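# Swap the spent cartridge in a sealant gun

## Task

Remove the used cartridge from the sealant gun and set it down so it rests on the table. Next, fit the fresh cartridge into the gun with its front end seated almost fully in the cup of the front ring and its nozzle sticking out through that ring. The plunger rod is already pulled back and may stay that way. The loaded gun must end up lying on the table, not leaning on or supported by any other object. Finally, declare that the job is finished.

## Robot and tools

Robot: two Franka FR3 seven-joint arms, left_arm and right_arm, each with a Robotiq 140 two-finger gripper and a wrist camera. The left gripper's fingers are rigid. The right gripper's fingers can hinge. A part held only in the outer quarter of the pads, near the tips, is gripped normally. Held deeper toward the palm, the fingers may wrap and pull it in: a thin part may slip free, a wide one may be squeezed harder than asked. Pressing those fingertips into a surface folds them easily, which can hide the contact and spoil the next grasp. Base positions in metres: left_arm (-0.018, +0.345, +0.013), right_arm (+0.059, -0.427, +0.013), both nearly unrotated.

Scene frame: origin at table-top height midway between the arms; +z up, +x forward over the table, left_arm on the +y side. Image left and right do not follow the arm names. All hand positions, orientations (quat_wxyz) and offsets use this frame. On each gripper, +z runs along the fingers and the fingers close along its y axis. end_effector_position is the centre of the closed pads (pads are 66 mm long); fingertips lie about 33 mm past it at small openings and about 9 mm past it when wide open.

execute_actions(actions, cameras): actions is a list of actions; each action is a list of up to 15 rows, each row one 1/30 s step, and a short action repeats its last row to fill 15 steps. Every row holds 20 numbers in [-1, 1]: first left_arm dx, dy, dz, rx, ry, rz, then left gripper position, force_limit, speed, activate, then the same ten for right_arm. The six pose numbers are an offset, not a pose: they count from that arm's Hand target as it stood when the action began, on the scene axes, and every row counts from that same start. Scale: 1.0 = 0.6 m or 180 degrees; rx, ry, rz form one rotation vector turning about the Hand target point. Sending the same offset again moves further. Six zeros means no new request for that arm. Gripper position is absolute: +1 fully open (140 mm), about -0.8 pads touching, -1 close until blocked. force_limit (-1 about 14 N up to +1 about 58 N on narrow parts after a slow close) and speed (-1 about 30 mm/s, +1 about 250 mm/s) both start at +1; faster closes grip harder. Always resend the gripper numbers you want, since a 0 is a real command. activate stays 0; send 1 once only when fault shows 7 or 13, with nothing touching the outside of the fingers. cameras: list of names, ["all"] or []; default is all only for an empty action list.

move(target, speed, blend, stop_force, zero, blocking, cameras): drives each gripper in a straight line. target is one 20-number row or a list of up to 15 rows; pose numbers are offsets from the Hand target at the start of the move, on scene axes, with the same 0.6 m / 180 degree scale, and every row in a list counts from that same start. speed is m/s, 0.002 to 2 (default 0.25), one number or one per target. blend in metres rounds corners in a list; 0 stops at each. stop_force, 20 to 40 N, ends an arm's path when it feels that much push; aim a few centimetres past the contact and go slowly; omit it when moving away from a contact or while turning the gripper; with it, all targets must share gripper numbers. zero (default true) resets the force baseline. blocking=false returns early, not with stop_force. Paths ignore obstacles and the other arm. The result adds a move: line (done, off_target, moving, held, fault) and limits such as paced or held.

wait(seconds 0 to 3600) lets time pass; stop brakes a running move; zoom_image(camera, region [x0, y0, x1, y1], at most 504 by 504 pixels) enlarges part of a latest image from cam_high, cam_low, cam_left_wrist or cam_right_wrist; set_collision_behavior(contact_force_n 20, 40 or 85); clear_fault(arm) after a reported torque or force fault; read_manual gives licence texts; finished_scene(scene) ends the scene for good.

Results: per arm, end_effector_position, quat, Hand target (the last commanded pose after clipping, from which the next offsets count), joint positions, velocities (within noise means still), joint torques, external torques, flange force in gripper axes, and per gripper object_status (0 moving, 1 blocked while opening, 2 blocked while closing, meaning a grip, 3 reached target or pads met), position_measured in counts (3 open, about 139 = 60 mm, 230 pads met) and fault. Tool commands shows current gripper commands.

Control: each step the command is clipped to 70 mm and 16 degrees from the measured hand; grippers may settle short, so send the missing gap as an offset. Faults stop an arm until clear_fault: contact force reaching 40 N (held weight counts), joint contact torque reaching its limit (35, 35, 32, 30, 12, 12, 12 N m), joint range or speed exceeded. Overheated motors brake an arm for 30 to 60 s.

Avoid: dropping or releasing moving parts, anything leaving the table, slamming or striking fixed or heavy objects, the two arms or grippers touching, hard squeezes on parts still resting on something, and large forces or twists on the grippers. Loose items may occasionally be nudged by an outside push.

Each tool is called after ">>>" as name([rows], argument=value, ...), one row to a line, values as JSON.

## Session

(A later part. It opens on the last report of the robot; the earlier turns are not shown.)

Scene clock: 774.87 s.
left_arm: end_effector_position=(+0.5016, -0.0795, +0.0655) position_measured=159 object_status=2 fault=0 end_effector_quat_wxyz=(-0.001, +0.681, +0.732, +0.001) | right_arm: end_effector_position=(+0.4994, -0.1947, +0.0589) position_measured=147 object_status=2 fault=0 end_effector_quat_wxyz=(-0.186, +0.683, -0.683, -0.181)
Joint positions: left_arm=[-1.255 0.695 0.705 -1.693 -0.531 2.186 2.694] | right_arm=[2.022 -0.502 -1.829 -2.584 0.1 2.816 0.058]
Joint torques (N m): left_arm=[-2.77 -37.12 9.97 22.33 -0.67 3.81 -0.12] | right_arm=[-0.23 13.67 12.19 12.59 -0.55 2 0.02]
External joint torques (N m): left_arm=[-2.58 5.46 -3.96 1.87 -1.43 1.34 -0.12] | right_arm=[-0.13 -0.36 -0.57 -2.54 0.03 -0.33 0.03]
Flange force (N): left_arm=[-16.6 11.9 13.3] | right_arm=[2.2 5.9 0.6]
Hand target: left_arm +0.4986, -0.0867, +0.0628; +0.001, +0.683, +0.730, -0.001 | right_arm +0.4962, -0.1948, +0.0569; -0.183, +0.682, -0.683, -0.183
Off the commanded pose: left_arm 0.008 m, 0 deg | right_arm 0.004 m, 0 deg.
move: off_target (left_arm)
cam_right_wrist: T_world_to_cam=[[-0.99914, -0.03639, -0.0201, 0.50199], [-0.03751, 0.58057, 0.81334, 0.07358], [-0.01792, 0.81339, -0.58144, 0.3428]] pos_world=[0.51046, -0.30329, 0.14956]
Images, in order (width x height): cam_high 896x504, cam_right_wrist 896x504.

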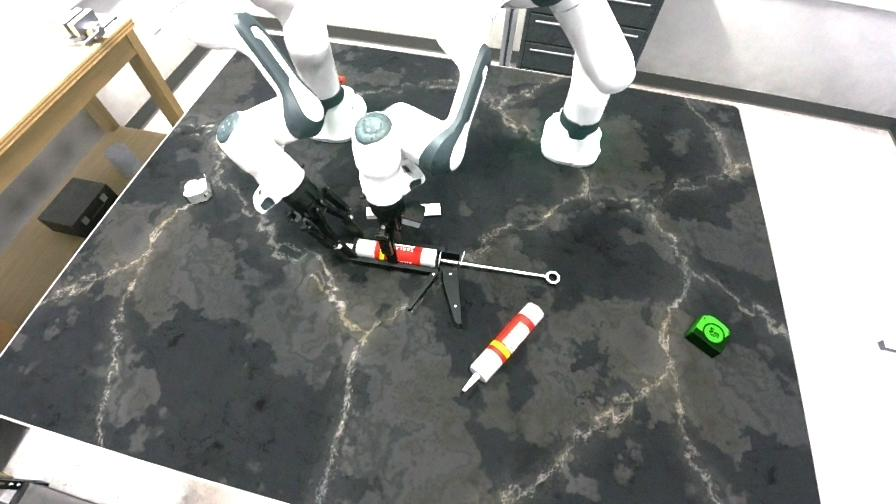

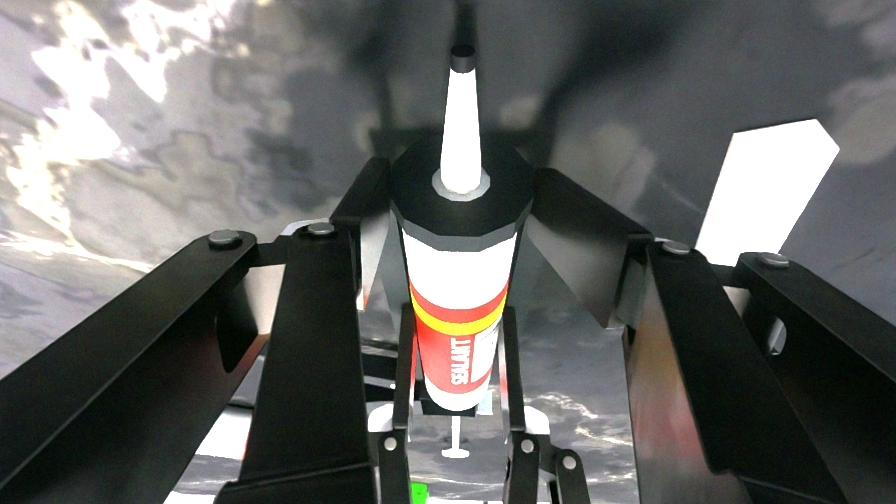

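>>> move([
  [0.0,0.002,0.0055,0,0,0,-1,-0.1,-1,0,0,0,0,0,0,0,-1,-0.1,-1,0],
  [0.0,-0.004,0.0055,0,0,0,-1,-0.1,-1,0,0,0,0,0,0,0,-1,-0.1,-1,0],
], speed=0.01, cameras=["cam_right_wrist","cam_high","cam_left_wrist"])

>>> zoom_image(camera="cam_right_wrist", region=[320, 100, 600, 300])

>>> zoom_image(camera="cam_high", region=[330, 200, 490, 300])

Scene clock: 782.07 s.
left_arm: end_effector_position=(+0.5016, -0.0796, +0.0656) position_measured=159 object_status=2 fault=0 end_effector_quat_wxyz=(-0.003, +0.682, +0.732, +0.002) | right_arm: end_effector_position=(+0.4994, -0.1947, +0.0589) position_measured=147 object_status=2 fault=0 end_effector_quat_wxyz=(-0.186, +0.683, -0.683, -0.181)
Joint positions: left_arm=[-1.255 0.698 0.706 -1.687 -0.528 2.18 2.693] | right_arm=[2.022 -0.502 -1.829 -2.584 0.1 2.816 0.058]
Joint velocities: left_arm=[0 0.002 0 0.004 -0.001 -0.003 -0.002] | right_arm=[within noise]
Joint torques (N m): left_arm=[-4.13 -39.45 10.41 23.81 -0.58 3.54 -0.3] | right_arm=[-0.2 13.71 12.23 12.67 -0.55 2 0]
External joint torques (N m): left_arm=[-4.18 3.35 -3.77 3.38 -1.35 1.06 -0.3] | right_arm=[-0.11 -0.29 -0.52 -2.39 0.03 -0.32 0.01]
Flange force (N): left_arm=[-17.7 9.3 8.0] | right_arm=[2.1 5.6 0.5]
Hand target: left_arm +0.4986, -0.0891, +0.0661; +0.001, +0.683, +0.730, -0.001 | right_arm +0.4962, -0.1948, +0.0569; -0.183, +0.682, -0.683, -0.183
Off the commanded pose: left_arm 0.010 m, 1 deg | right_arm 0.004 m, 0 deg.
move: off_target (left_arm)
cam_left_wrist: T_world_to_cam=[[0.99284, 0.11905, 0.00967, -0.48583], [0.11271, -0.96066, 0.25382, -0.1295], [0.03951, -0.25092, -0.9672, 0.17041]] pos_world=[0.49022, -0.02381, 0.20239]
cam_right_wrist: T_world_to_cam=[[-0.99914, -0.03639, -0.0201, 0.50199], [-0.03751, 0.58057, 0.81334, 0.07358], [-0.01792, 0.81339, -0.58144, 0.3428]] pos_world=[0.51046, -0.30329, 0.14956]
Images, in order (width x height): cam_high 896x504, cam_left_wrist 896x504, cam_right_wrist 896x504.

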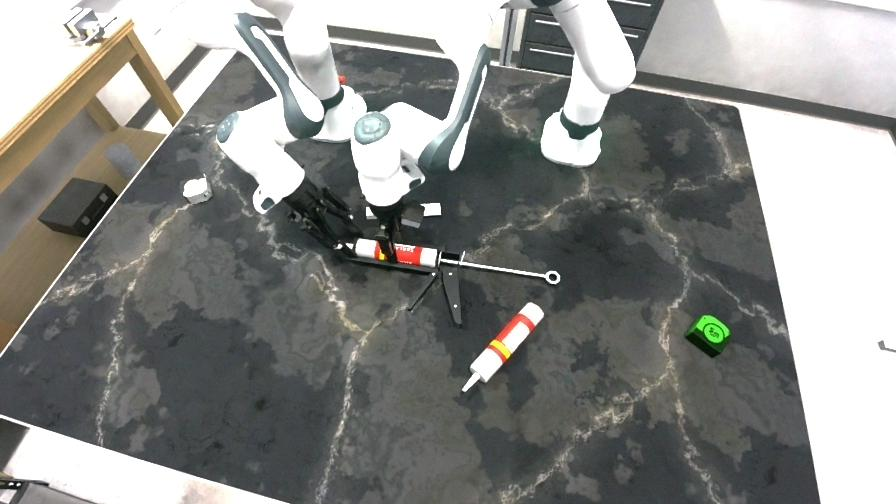

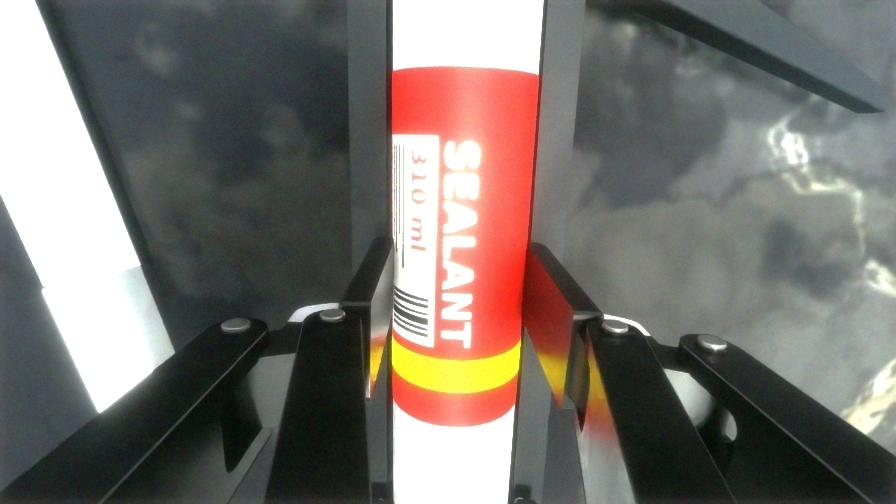

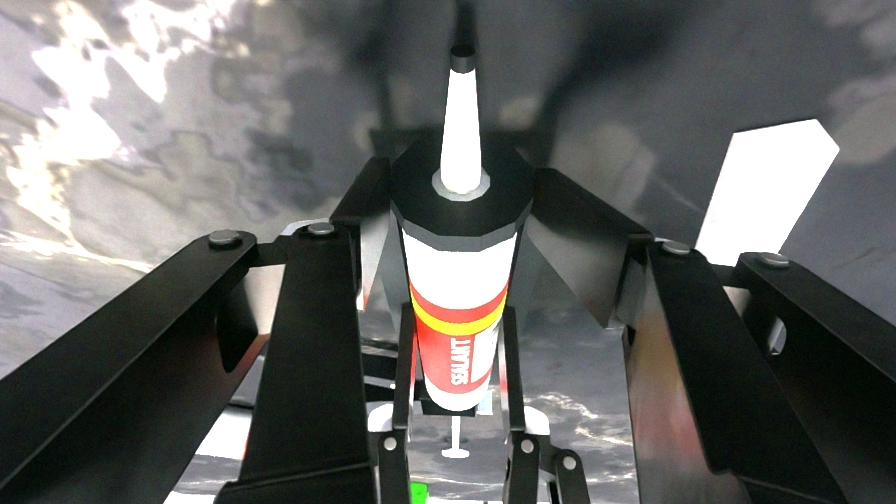

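Scaled by 1.800 from the camera's image (finer frame: 1280x720).

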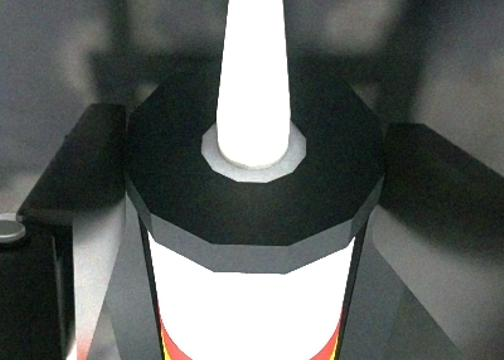

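Scaled by 3.150 from the camera's image (finer frame: 1280x720).

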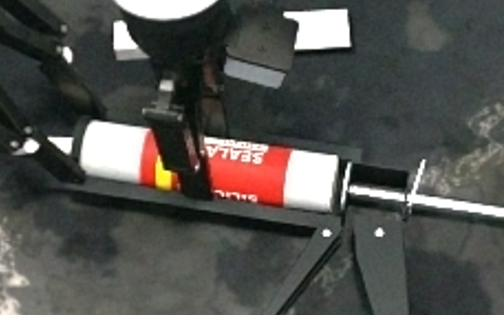

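>>> zoom_image(camera="cam_high", region=[450, 290, 560, 400])

>>> zoom_image(camera="cam_high", region=[340, 225, 450, 280])

Scaled by 4.582 from the camera's image (finer frame: 1280x720).

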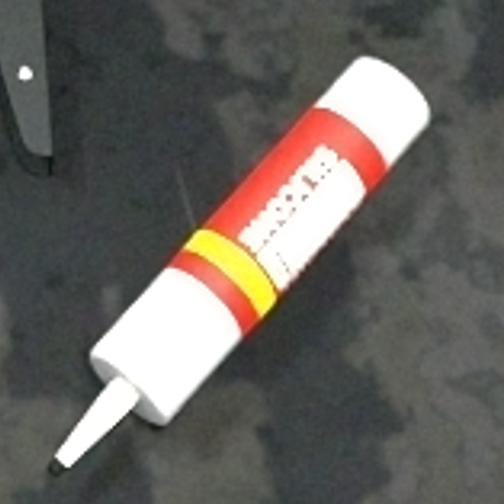

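Scaled by 4.582 from the camera's image (finer frame: 1280x720).

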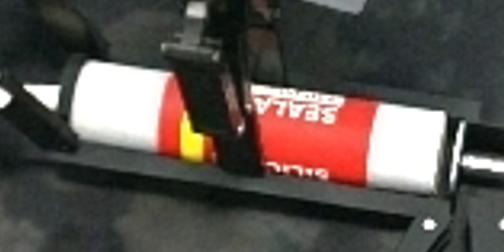

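>>> move(target=[0.004,0.0135,0.0,0,0,0,-1,-0.1,-1,0,0,0,0,0,0,0,-1,-0.1,-1,0], speed=0.01, cameras=["cam_right_wrist"])

Scene clock: 805.70 s.
left_arm: end_effector_position=(+0.5014, -0.0792, +0.0658) position_measured=159 object_status=2 fault=0 end_effector_quat_wxyz=(-0.001, +0.682, +0.732, +0.001) | right_arm: end_effector_position=(+0.4994, -0.1947, +0.0589) position_measured=147 object_status=2 fault=0 end_effector_quat_wxyz=(-0.186, +0.683, -0.683, -0.181)
Joint positions: left_arm=[-1.255 0.693 0.704 -1.696 -0.53 2.187 2.696] | right_arm=[2.022 -0.502 -1.829 -2.584 0.1 2.816 0.058]
Joint velocities: left_arm=[0 -0.001 0 -0.004 -0.001 0.004 0.002] | right_arm=[within noise]
Joint torques (N m): left_arm=[-0.96 -41.26 13.66 19.9 0.21 2.77 0.1] | right_arm=[-0.27 14.01 12.05 12.66 -0.57 1.99 -0.01]
External joint torques (N m): left_arm=[-0.59 1.35 -0.11 -0.68 -0.54 0.29 0.1] | right_arm=[-0.31 -0.03 -0.8 -2.34 0.02 -0.32 0]
Flange force (N): left_arm=[0.3 -1.1 3.0] | right_arm=[2.5 5.3 0.4]
Hand target: left_arm +0.5010, -0.0810, +0.0661; +0.001, +0.683, +0.730, -0.001 | right_arm +0.4962, -0.1948, +0.0569; -0.183, +0.682, -0.683, -0.183
Off the commanded pose: left_arm 0.002 m, 0 deg | right_arm 0.004 m, 0 deg.
move: done
cam_right_wrist: T_world_to_cam=[[-0.99914, -0.03639, -0.0201, 0.50199], [-0.03751, 0.58057, 0.81334, 0.07358], [-0.01792, 0.81339, -0.58144, 0.3428]] pos_world=[0.51046, -0.30329, 0.14956]

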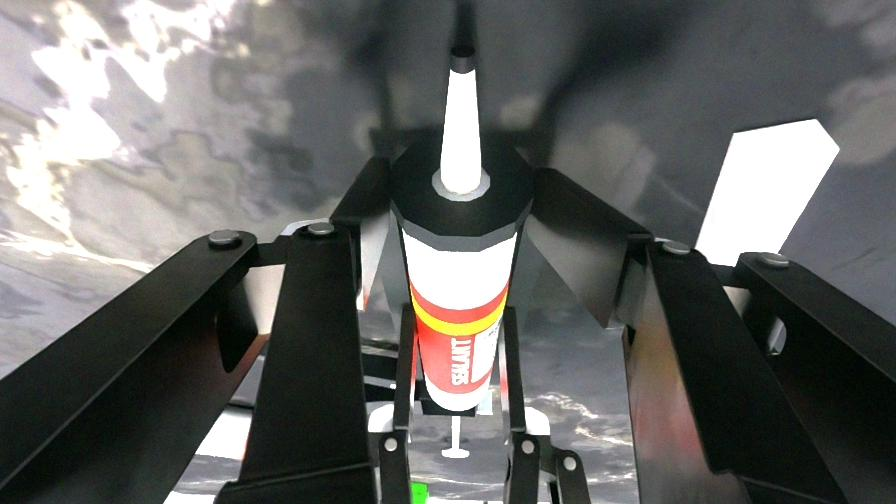

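>>> move(target=[0,0,0.0,0,0,0,0.05,-0.1,-1,0,0,0,0,0,0,0,-1,-0.1,-1,0], speed=0.02, cameras=["cam_right_wrist","cam_left_wrist"])

Scene clock: 810.70 s.
left_arm: end_effector_position=(+0.5010, -0.0798, +0.0657) position_measured=123 object_status=0 fault=0 end_effector_quat_wxyz=(+0.000, +0.682, +0.731, +0.000) | right_arm: end_effector_position=(+0.4994, -0.1947, +0.0589) position_measured=147 object_status=2 fault=0 end_effector_quat_wxyz=(-0.186, +0.683, -0.683, -0.181)
Joint positions: left_arm=[-1.255 0.692 0.703 -1.696 -0.53 2.188 2.696] | right_arm=[2.022 -0.502 -1.829 -2.584 0.1 2.816 0.058]
Joint torques (N m): left_arm=[-0.58 -40.93 14.06 20.29 0.35 2.71 0.09] | right_arm=[-0.32 14.05 12.01 12.64 -0.57 2 -0.02]
External joint torques (N m): left_arm=[-0.82 1.67 -0.13 -0.11 -0.42 0.22 0.09] | right_arm=[-0.27 0.07 -0.74 -2.39 0.01 -0.31 -0.01]
Flange force (N): left_arm=[-2.1 1.0 3.0] | right_arm=[2.3 5.6 0.3]
Hand target: left_arm +0.5010, -0.0810, +0.0661; +0.001, +0.683, +0.730, -0.001 | right_arm +0.4962, -0.1948, +0.0569; -0.183, +0.682, -0.683, -0.183
Off the commanded pose: left_arm 0.001 m, 0 deg | right_arm 0.004 m, 0 deg.
move: done
cam_left_wrist: T_world_to_cam=[[0.99296, 0.11795, 0.01049, -0.48546], [0.11123, -0.95942, 0.25912, -0.12909], [0.04062, -0.25613, -0.96579, 0.16943]] pos_world=[0.48952, -0.0232, 0.20217]
cam_right_wrist: T_world_to_cam=[[-0.99914, -0.03639, -0.0201, 0.50199], [-0.03751, 0.58057, 0.81334, 0.07358], [-0.01792, 0.81339, -0.58144, 0.3428]] pos_world=[0.51046, -0.30329, 0.14956]
Images, in order (width x height): cam_left_wrist 896x504, cam_right_wrist 896x504.

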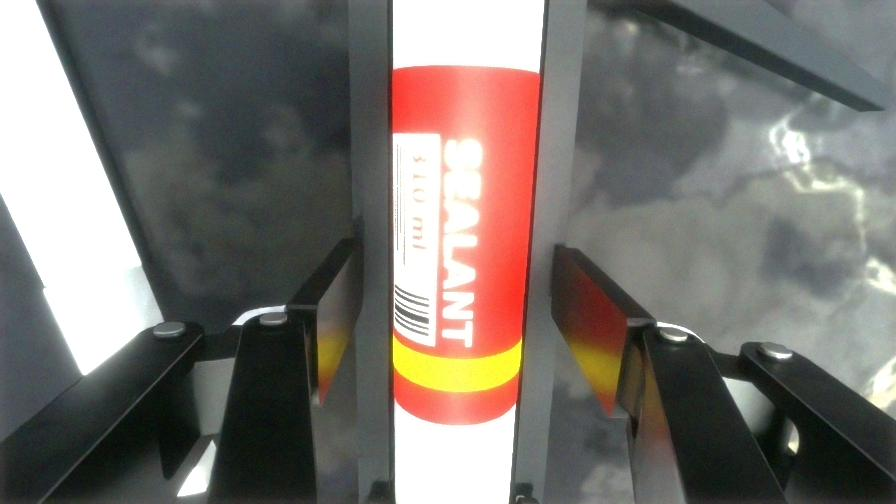

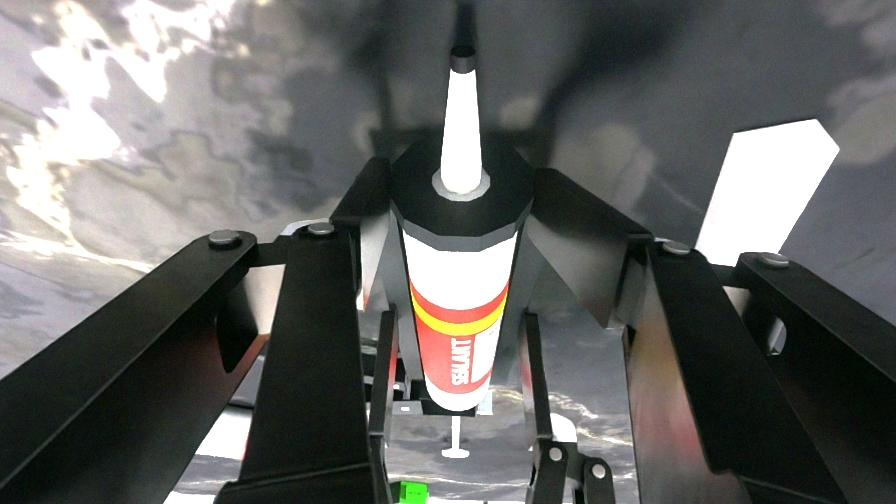

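>>> move([
  [0,0.02,0.1333,0,0,0,0.05,-0.1,-1,0,0,0,0,0,0,0,-1,-0.1,-1,0],
  [-0.1,0.25,0.35,0,0,0,0.05,-0.1,-1,0,0,0,0,0,0,0,-1,-0.1,-1,0],
], speed=[0.06,0.15], blend=0.02, cameras=["all"])

>>> zoom_image(camera="cam_high", region=[300, 200, 480, 300])

Scene clock: 818.27 s.
left_arm: end_effector_position=(+0.4419, +0.0676, +0.2766) position_measured=123 object_status=3 fault=0 end_effector_quat_wxyz=(+0.003, +0.685, +0.729, -0.001) | right_arm: end_effector_position=(+0.4994, -0.1947, +0.0589) position_measured=147 object_status=2 fault=0 end_effector_quat_wxyz=(-0.186, +0.683, -0.683, -0.181)
Joint positions: left_arm=[-1.504 -0.118 0.953 -2.033 0.102 1.968 2.46] | right_arm=[2.022 -0.502 -1.829 -2.584 0.1 2.816 0.058]
Joint velocities: left_arm=[0 0.001 0 0 0 0.001 -0.008] | right_arm=[within noise]
Joint torques (N m): left_arm=[-0.04 -14.19 -3.68 23.96 1.47 2.26 -0.22] | right_arm=[-0.32 14.04 12.04 12.62 -0.57 2 0.02]
External joint torques (N m): left_arm=[0.12 -0.08 -0.36 -0.52 0.65 -0.21 -0.22] | right_arm=[-0.33 0.08 -0.77 -2.41 0.02 -0.31 0.04]
Flange force (N): left_arm=[3.2 -5.6 -0.4] | right_arm=[2.3 5.7 0.0]
Hand target: left_arm +0.4410, +0.0690, +0.2761; +0.001, +0.683, +0.730, -0.001 | right_arm +0.4962, -0.1948, +0.0569; -0.183, +0.682, -0.683, -0.183
Off the commanded pose: left_arm 0.002 m, 0 deg | right_arm 0.004 m, 0 deg.
move: done
cam_left_wrist: T_world_to_cam=[[0.99378, 0.11057, 0.01319, -0.44693], [0.10313, -0.95861, 0.26539, -0.03395], [0.04199, -0.26238, -0.96405, 0.41248]] pos_world=[0.43034, 0.12509, 0.41256]
cam_right_wrist: T_world_to_cam=[[-0.99914, -0.03639, -0.0201, 0.50199], [-0.03751, 0.58057, 0.81334, 0.07358], [-0.01792, 0.81339, -0.58144, 0.3428]] pos_world=[0.51046, -0.30329, 0.14956]

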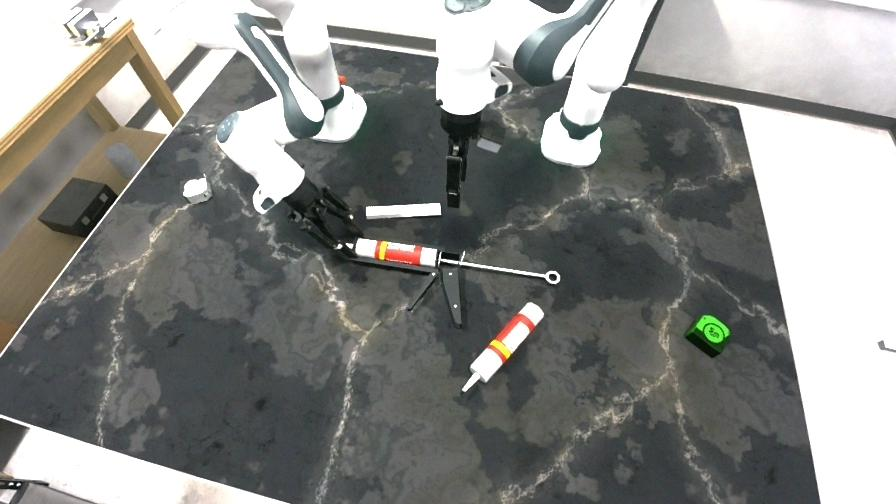

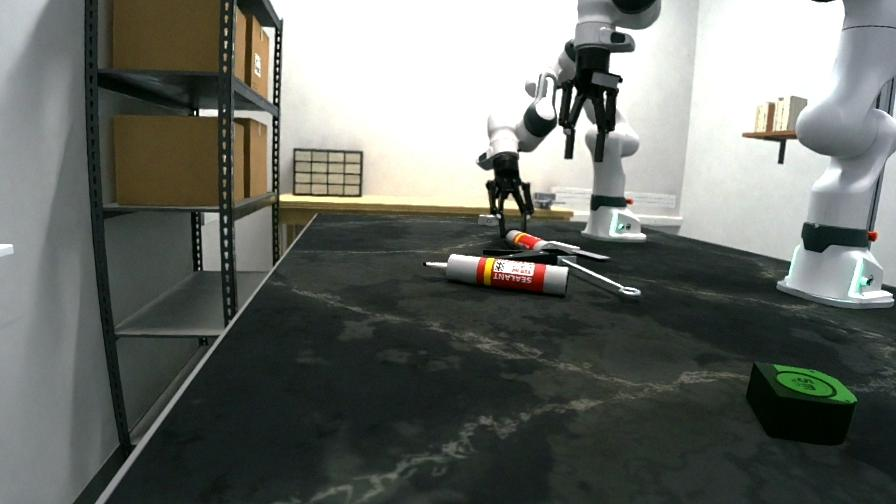

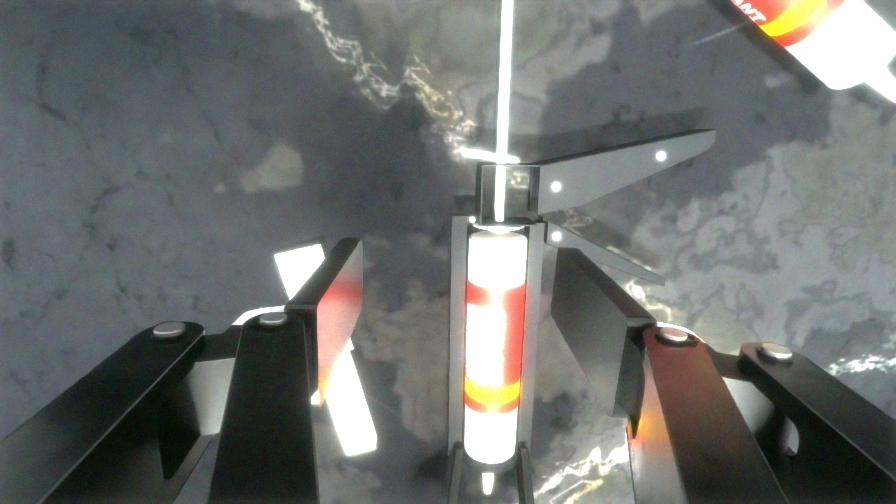

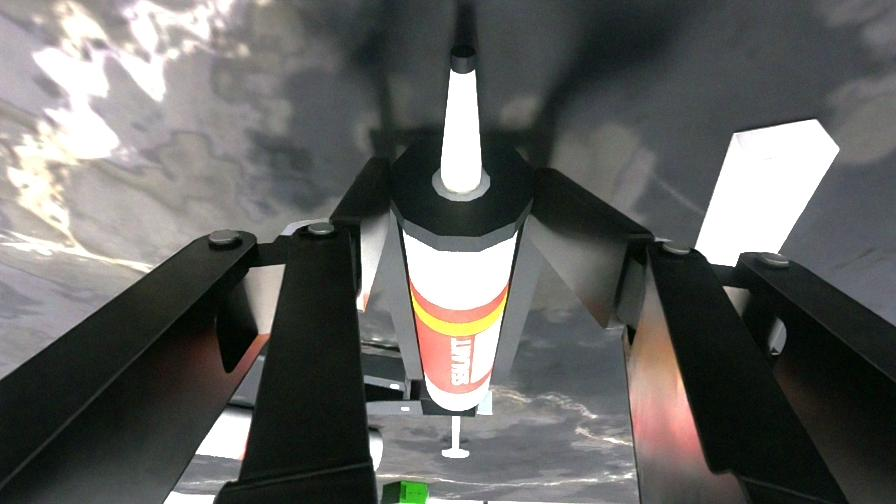

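Scaled by 2.800 from the camera's image (finer frame: 1280x720).

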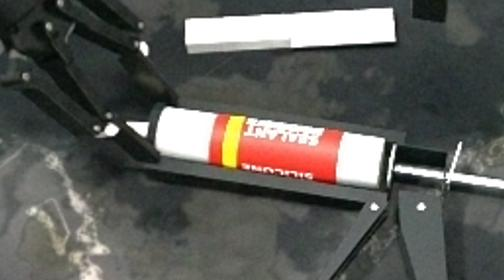

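Well seated. Zoom on the left wrist to check.

>>> zoom_image(camera="cam_left_wrist", region=[400, 140, 620, 504])

Scaled by 1.385 from the camera's image (finer frame: 1280x720).

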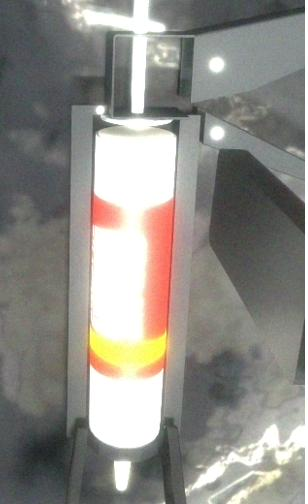

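>>> move([
  [0,0,0,0,0,0,0.05,-0.1,-1,0,0,0,0,0,0,0,-0.05,-0.1,-1,0],
  [0,0,0,0,0,0,0.05,-0.1,-1,0,0,0,0,0,0,0,0.15,-0.1,-1,0],
], speed=0.02, cameras=["cam_right_wrist","cam_left_wrist"])

Scene clock: 826.27 s.
left_arm: end_effector_position=(+0.4419, +0.0677, +0.2766) position_measured=123 object_status=3 fault=0 end_effector_quat_wxyz=(+0.003, +0.684, +0.729, -0.001) | right_arm: end_effector_position=(+0.4987, -0.1954, +0.0581) position_measured=110 object_status=0 fault=0 end_effector_quat_wxyz=(-0.185, +0.682, -0.684, -0.181)
Joint positions: left_arm=[-1.504 -0.119 0.953 -2.033 0.103 1.968 2.458] | right_arm=[2.022 -0.502 -1.831 -2.585 0.1 2.816 0.058]
Joint torques (N m): left_arm=[-0.59 -14.14 -3.3 23.99 1.48 2.27 -0.22] | right_arm=[-0.68 14.19 13.18 14.47 -0.56 2.2 -0.03]
External joint torques (N m): left_arm=[-0.52 0.07 -0.04 -0.6 0.64 -0.21 -0.22] | right_arm=[-0.6 0.12 0.43 -0.62 0.03 -0.13 -0.01]
Flange force (N): left_arm=[2.3 -4.5 0.1] | right_arm=[-0.1 5.6 -6.6]
Hand target: left_arm +0.4410, +0.0690, +0.2761; +0.001, +0.683, +0.730, -0.001 | right_arm +0.4962, -0.1948, +0.0569; -0.183, +0.682, -0.683, -0.183
Off the commanded pose: left_arm 0.002 m, 0 deg | right_arm 0.003 m, 0 deg.
move: done; target 2's new numbers were sent with right_arm's hand 0.004 m and 0 deg from that target
cam_left_wrist: T_world_to_cam=[[0.99355, 0.11259, 0.01336, -0.44706], [0.10504, -0.95842, 0.26532, -0.03468], [0.04267, -0.2622, -0.96407, 0.4123]] pos_world=[0.43023, 0.1252, 0.41266]
cam_right_wrist: T_world_to_cam=[[-0.99921, -0.03534, -0.01826, 0.50134], [-0.03541, 0.58107, 0.81308, 0.07365], [-0.01813, 0.81309, -0.58186, 0.34303]] pos_world=[0.50977, -0.30399, 0.14886]
Images, in order (width x height): cam_left_wrist 896x504, cam_right_wrist 896x504.

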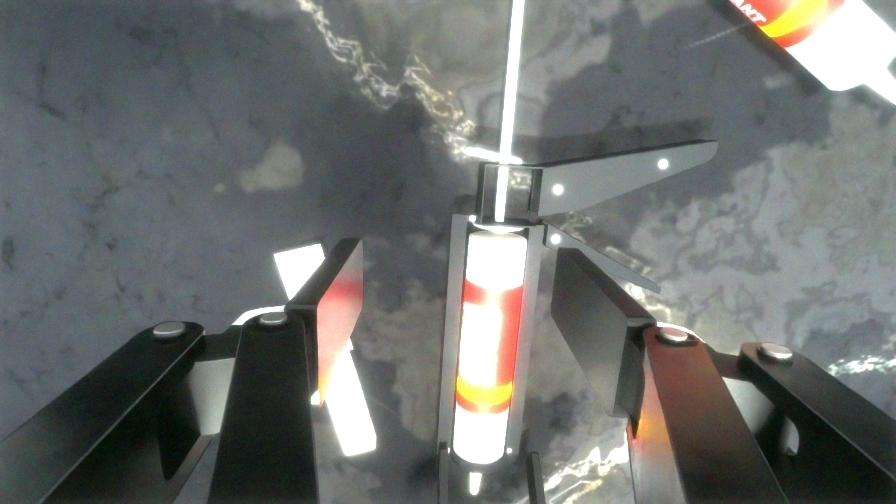

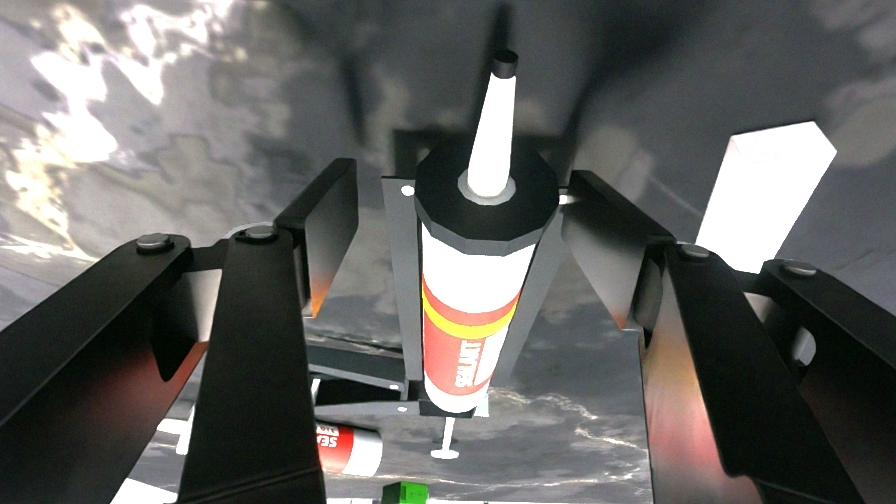

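>>> zoom_image(camera="cam_right_wrist", region=[380, 120, 680, 300])

Scaled by 1.680 from the camera's image (finer frame: 1280x720).

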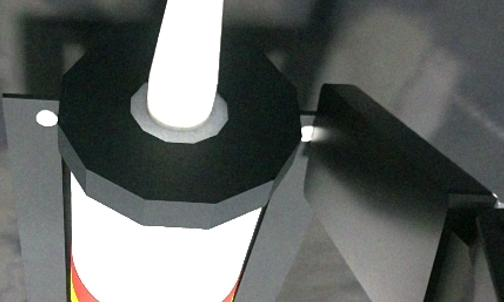

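>>> move(target=[0,0,0,0,0,0,0.05,-0.1,-1,0,-0.013,0.0,0.003,0,0,0,0.15,-0.1,-1,0], speed=0.01, cameras=["cam_right_wrist"])

>>> zoom_image(camera="cam_right_wrist", region=[380, 120, 680, 300])

Scene clock: 835.50 s.
left_arm: end_effector_position=(+0.4419, +0.0677, +0.2766) position_measured=123 object_status=3 fault=0 end_effector_quat_wxyz=(+0.003, +0.684, +0.729, -0.001) | right_arm: end_effector_position=(+0.4878, -0.1944, +0.0586) position_measured=110 object_status=3 fault=0 end_effector_quat_wxyz=(-0.183, +0.684, -0.682, -0.184)
Joint positions: left_arm=[-1.504 -0.119 0.953 -2.033 0.103 1.968 2.458] | right_arm=[1.986 -0.5 -1.796 -2.611 0.1 2.817 0.058]
Joint torques (N m): left_arm=[-0.58 -14.19 -3.29 23.98 1.47 2.28 -0.27] | right_arm=[-1.27 14.12 14.56 14.9 -0.53 2.74 0.12]
External joint torques (N m): left_arm=[-0.38 -0.04 0.09 -0.6 0.64 -0.21 -0.27] | right_arm=[-1.14 1.3 2.01 -0.06 0.06 0.43 0.14]
Flange force (N): left_arm=[2.7 -4.8 0.0] | right_arm=[-3.8 13.2 -18.1]
Hand target: left_arm +0.4410, +0.0690, +0.2761; +0.001, +0.683, +0.730, -0.001 | right_arm +0.4884, -0.1948, +0.0587; -0.183, +0.682, -0.683, -0.183
Off the commanded pose: left_arm 0.002 m, 0 deg | right_arm 0.001 m, 0 deg.
move: done
cam_right_wrist: T_world_to_cam=[[-0.99899, -0.04299, -0.01288, 0.48868], [-0.03544, 0.57965, 0.8141, 0.07193], [-0.02753, 0.81373, -0.58059, 0.34691]] pos_world=[0.50028, -0.30298, 0.14915]

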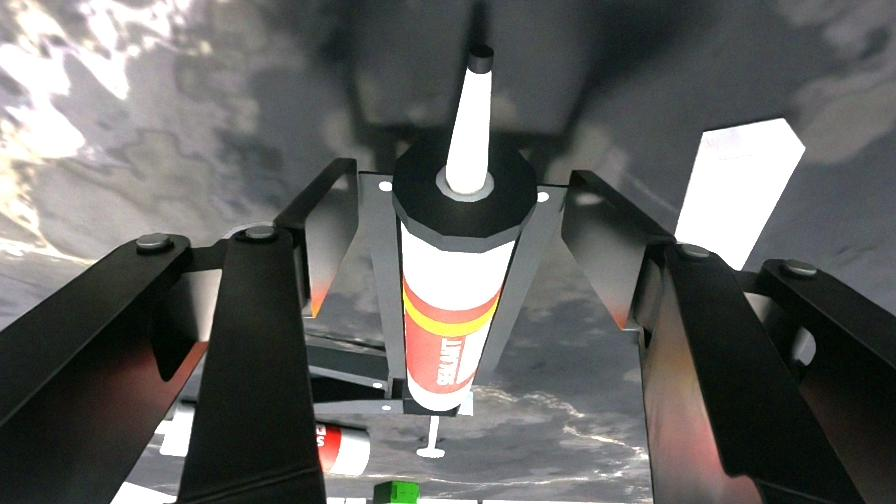

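Scaled by 1.680 from the camera's image (finer frame: 1280x720).

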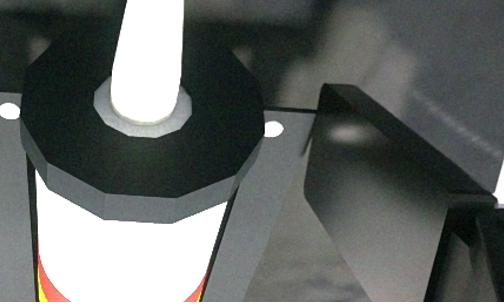

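>>> move([
  [0,0,0,0,0,0,0.05,-0.1,-1,0,0.004,-0.008,0.0145,0,0,0,0.15,-0.1,-1,0],
  [0,0,0,0,0,0,0.05,-0.1,-1,0,0.004,-0.025,0.043,0,0,0,0.15,-0.1,-1,0],
], speed=0.02, cameras=["cam_right_wrist","cam_high"])

Scene clock: 843.43 s.
left_arm: end_effector_position=(+0.4419, +0.0677, +0.2766) position_measured=123 object_status=3 fault=0 end_effector_quat_wxyz=(+0.003, +0.684, +0.729, -0.001) | right_arm: end_effector_position=(+0.4930, -0.2096, +0.0853) position_measured=110 object_status=3 fault=0 end_effector_quat_wxyz=(-0.186, +0.683, -0.683, -0.181)
Joint positions: left_arm=[-1.504 -0.119 0.953 -2.033 0.103 1.968 2.458] | right_arm=[1.806 -0.481 -1.641 -2.612 0.1 2.739 0.058]
Joint velocities: left_arm=[within noise] | right_arm=[0.001 0 -0.001 -0.001 0 -0.004 0]
Joint torques (N m): left_arm=[-0.56 -14.16 -3.3 23.97 1.48 2.28 -0.24] | right_arm=[-1.59 10.13 13.49 16.14 -0.4 2.1 0.14]
External joint torques (N m): left_arm=[-0.49 0.08 -0.04 -0.65 0.64 -0.21 -0.24] | right_arm=[-1.56 1.35 1.18 -0.11 0.02 -0.23 0.16]
Flange force (N): left_arm=[2.4 -4.6 0.2] | right_arm=[-2.6 12.5 -17.7]
Hand target: left_arm +0.4410, +0.0690, +0.2761; +0.001, +0.683, +0.730, -0.001 | right_arm +0.4908, -0.2098, +0.0845; -0.183, +0.682, -0.683, -0.183
Off the commanded pose: left_arm 0.002 m, 0 deg | right_arm 0.002 m, 0 deg.
move: done
cam_right_wrist: T_world_to_cam=[[-0.99907, -0.03807, -0.02018, 0.49522], [-0.03851, 0.57897, 0.81444, 0.06061], [-0.01932, 0.81446, -0.5799, 0.37098]] pos_world=[0.50426, -0.31839, 0.17576]
Images, in order (width x height): cam_high 896x504, cam_right_wrist 896x504.

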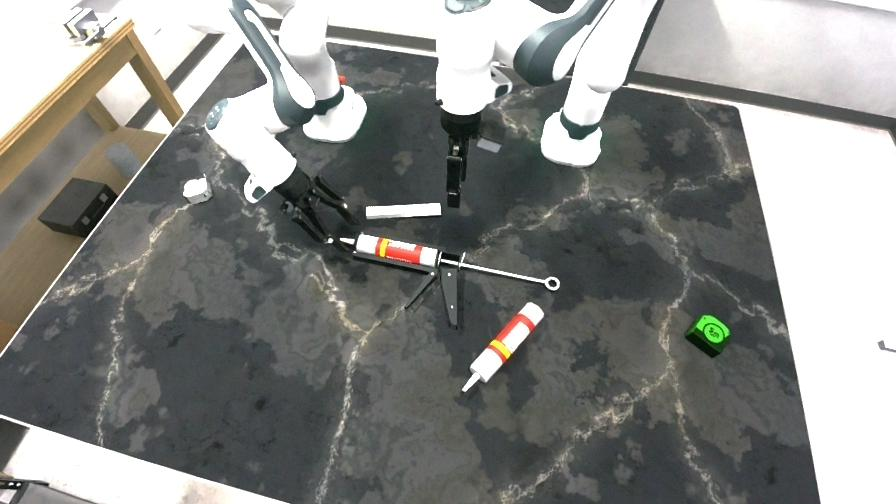

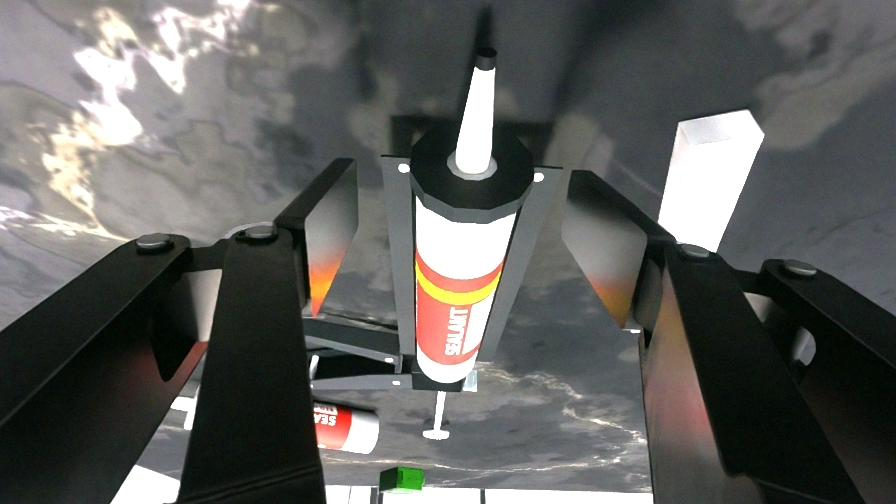

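>>> move([
  [0,0,0,0,0,0,0.05,-0.1,-1,0,0.0,-0.08,0.14,0,0,0,0.15,-0.1,-1,0],
  [0,0,0,0,0,0,0.05,-0.1,-1,0,-0.05,-0.15,0.25,0,0,0,0.15,-0.1,-1,0],
], speed=0.1, blend=0.02, cameras=["all"])

>>> zoom_image(camera="cam_high", region=[300, 200, 480, 300])

>>> zoom_image(camera="cam_low", region=[460, 210, 620, 300])

>>> zoom_image(camera="cam_right_wrist", region=[340, 40, 620, 340])

Scene clock: 851.93 s.
left_arm: end_effector_position=(+0.4419, +0.0677, +0.2766) position_measured=123 object_status=3 fault=0 end_effector_quat_wxyz=(+0.003, +0.684, +0.729, -0.001) | right_arm: end_effector_position=(+0.4624, -0.3001, +0.2348) position_measured=110 object_status=3 fault=0 end_effector_quat_wxyz=(-0.185, +0.684, -0.682, -0.181)
Joint positions: left_arm=[-1.504 -0.119 0.953 -2.033 0.103 1.968 2.458] | right_arm=[0.977 -0.709 -0.957 -2.592 -0.056 2.223 0.174]
Joint velocities: left_arm=[within noise] | right_arm=[0 0 0 -0.001 0 -0.004 0]
Joint torques (N m): left_arm=[-0.58 -14.14 -3.33 24 1.47 2.28 -0.24] | right_arm=[-1.57 -0.7 14.99 20.71 0.88 2.23 0.18]
External joint torques (N m): left_arm=[-0.56 0.03 -0.14 -0.49 0.63 -0.2 -0.24] | right_arm=[-1.62 0.41 1.73 0.38 0.09 -0.21 0.2]
Flange force (N): left_arm=[2.2 -4.6 -0.2] | right_arm=[-2.2 7.4 -5.0]
Hand target: left_arm +0.4410, +0.0690, +0.2761; +0.001, +0.683, +0.730, -0.001 | right_arm +0.4608, -0.2998, +0.2345; -0.183, +0.682, -0.683, -0.183
Off the commanded pose: left_arm 0.002 m, 0 deg | right_arm 0.002 m, 0 deg.
move: done
cam_left_wrist: T_world_to_cam=[[0.99355, 0.11259, 0.01336, -0.44706], [0.10504, -0.95842, 0.26532, -0.03468], [0.04267, -0.2622, -0.96407, 0.4123]] pos_world=[0.43023, 0.1252, 0.41266]
cam_right_wrist: T_world_to_cam=[[-0.99898, -0.04009, -0.02066, 0.46372], [-0.04012, 0.58048, 0.81328, -0.00853], [-0.02061, 0.81328, -0.5815, 0.53146]] pos_world=[0.47386, -0.40868, 0.32556]

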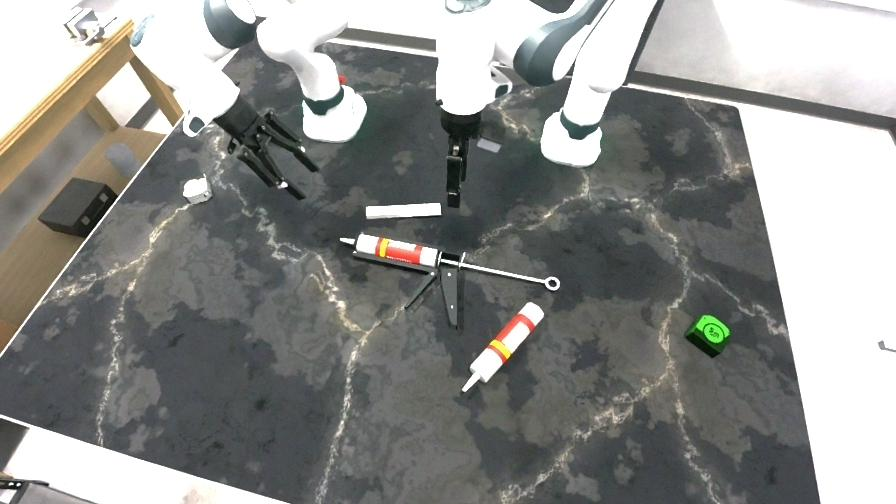

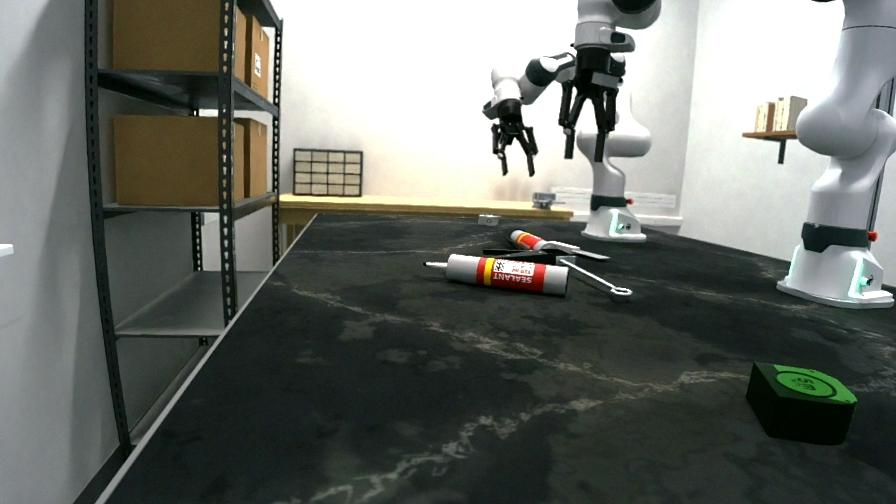

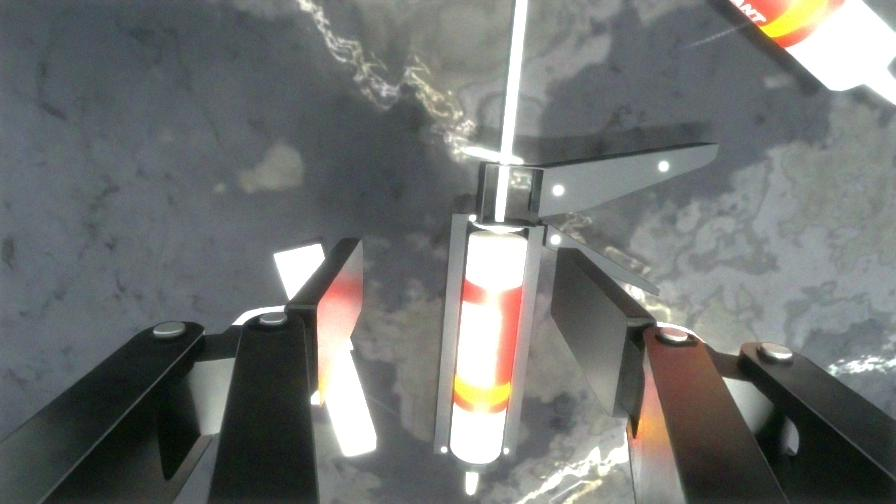

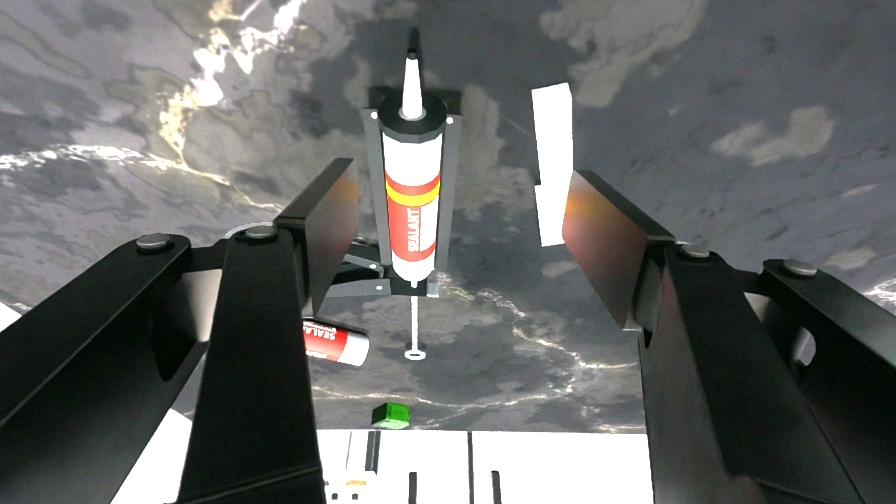

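Scaled by 2.800 from the camera's image (finer frame: 1280x720).

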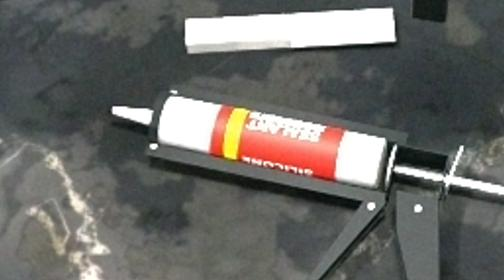

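Scaled by 3.150 from the camera's image (finer frame: 1280x720).

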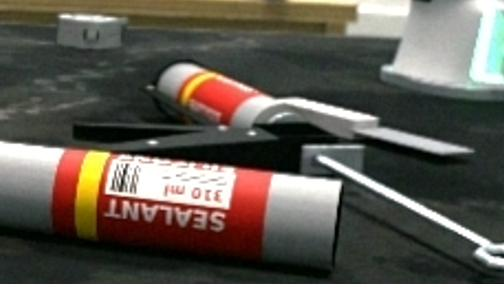

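Scaled by 1.680 from the camera's image (finer frame: 1280x720).

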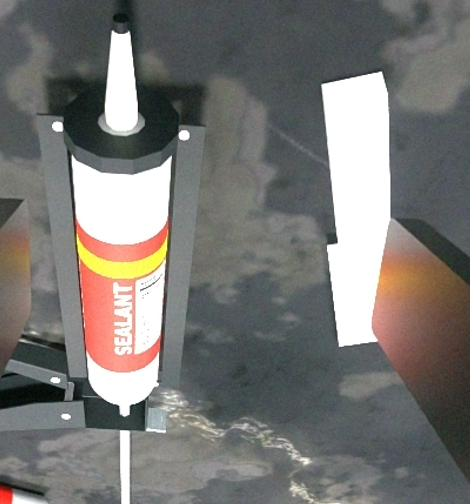

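>>> finished_scene(scene=2)

The scene is finished: the task was done.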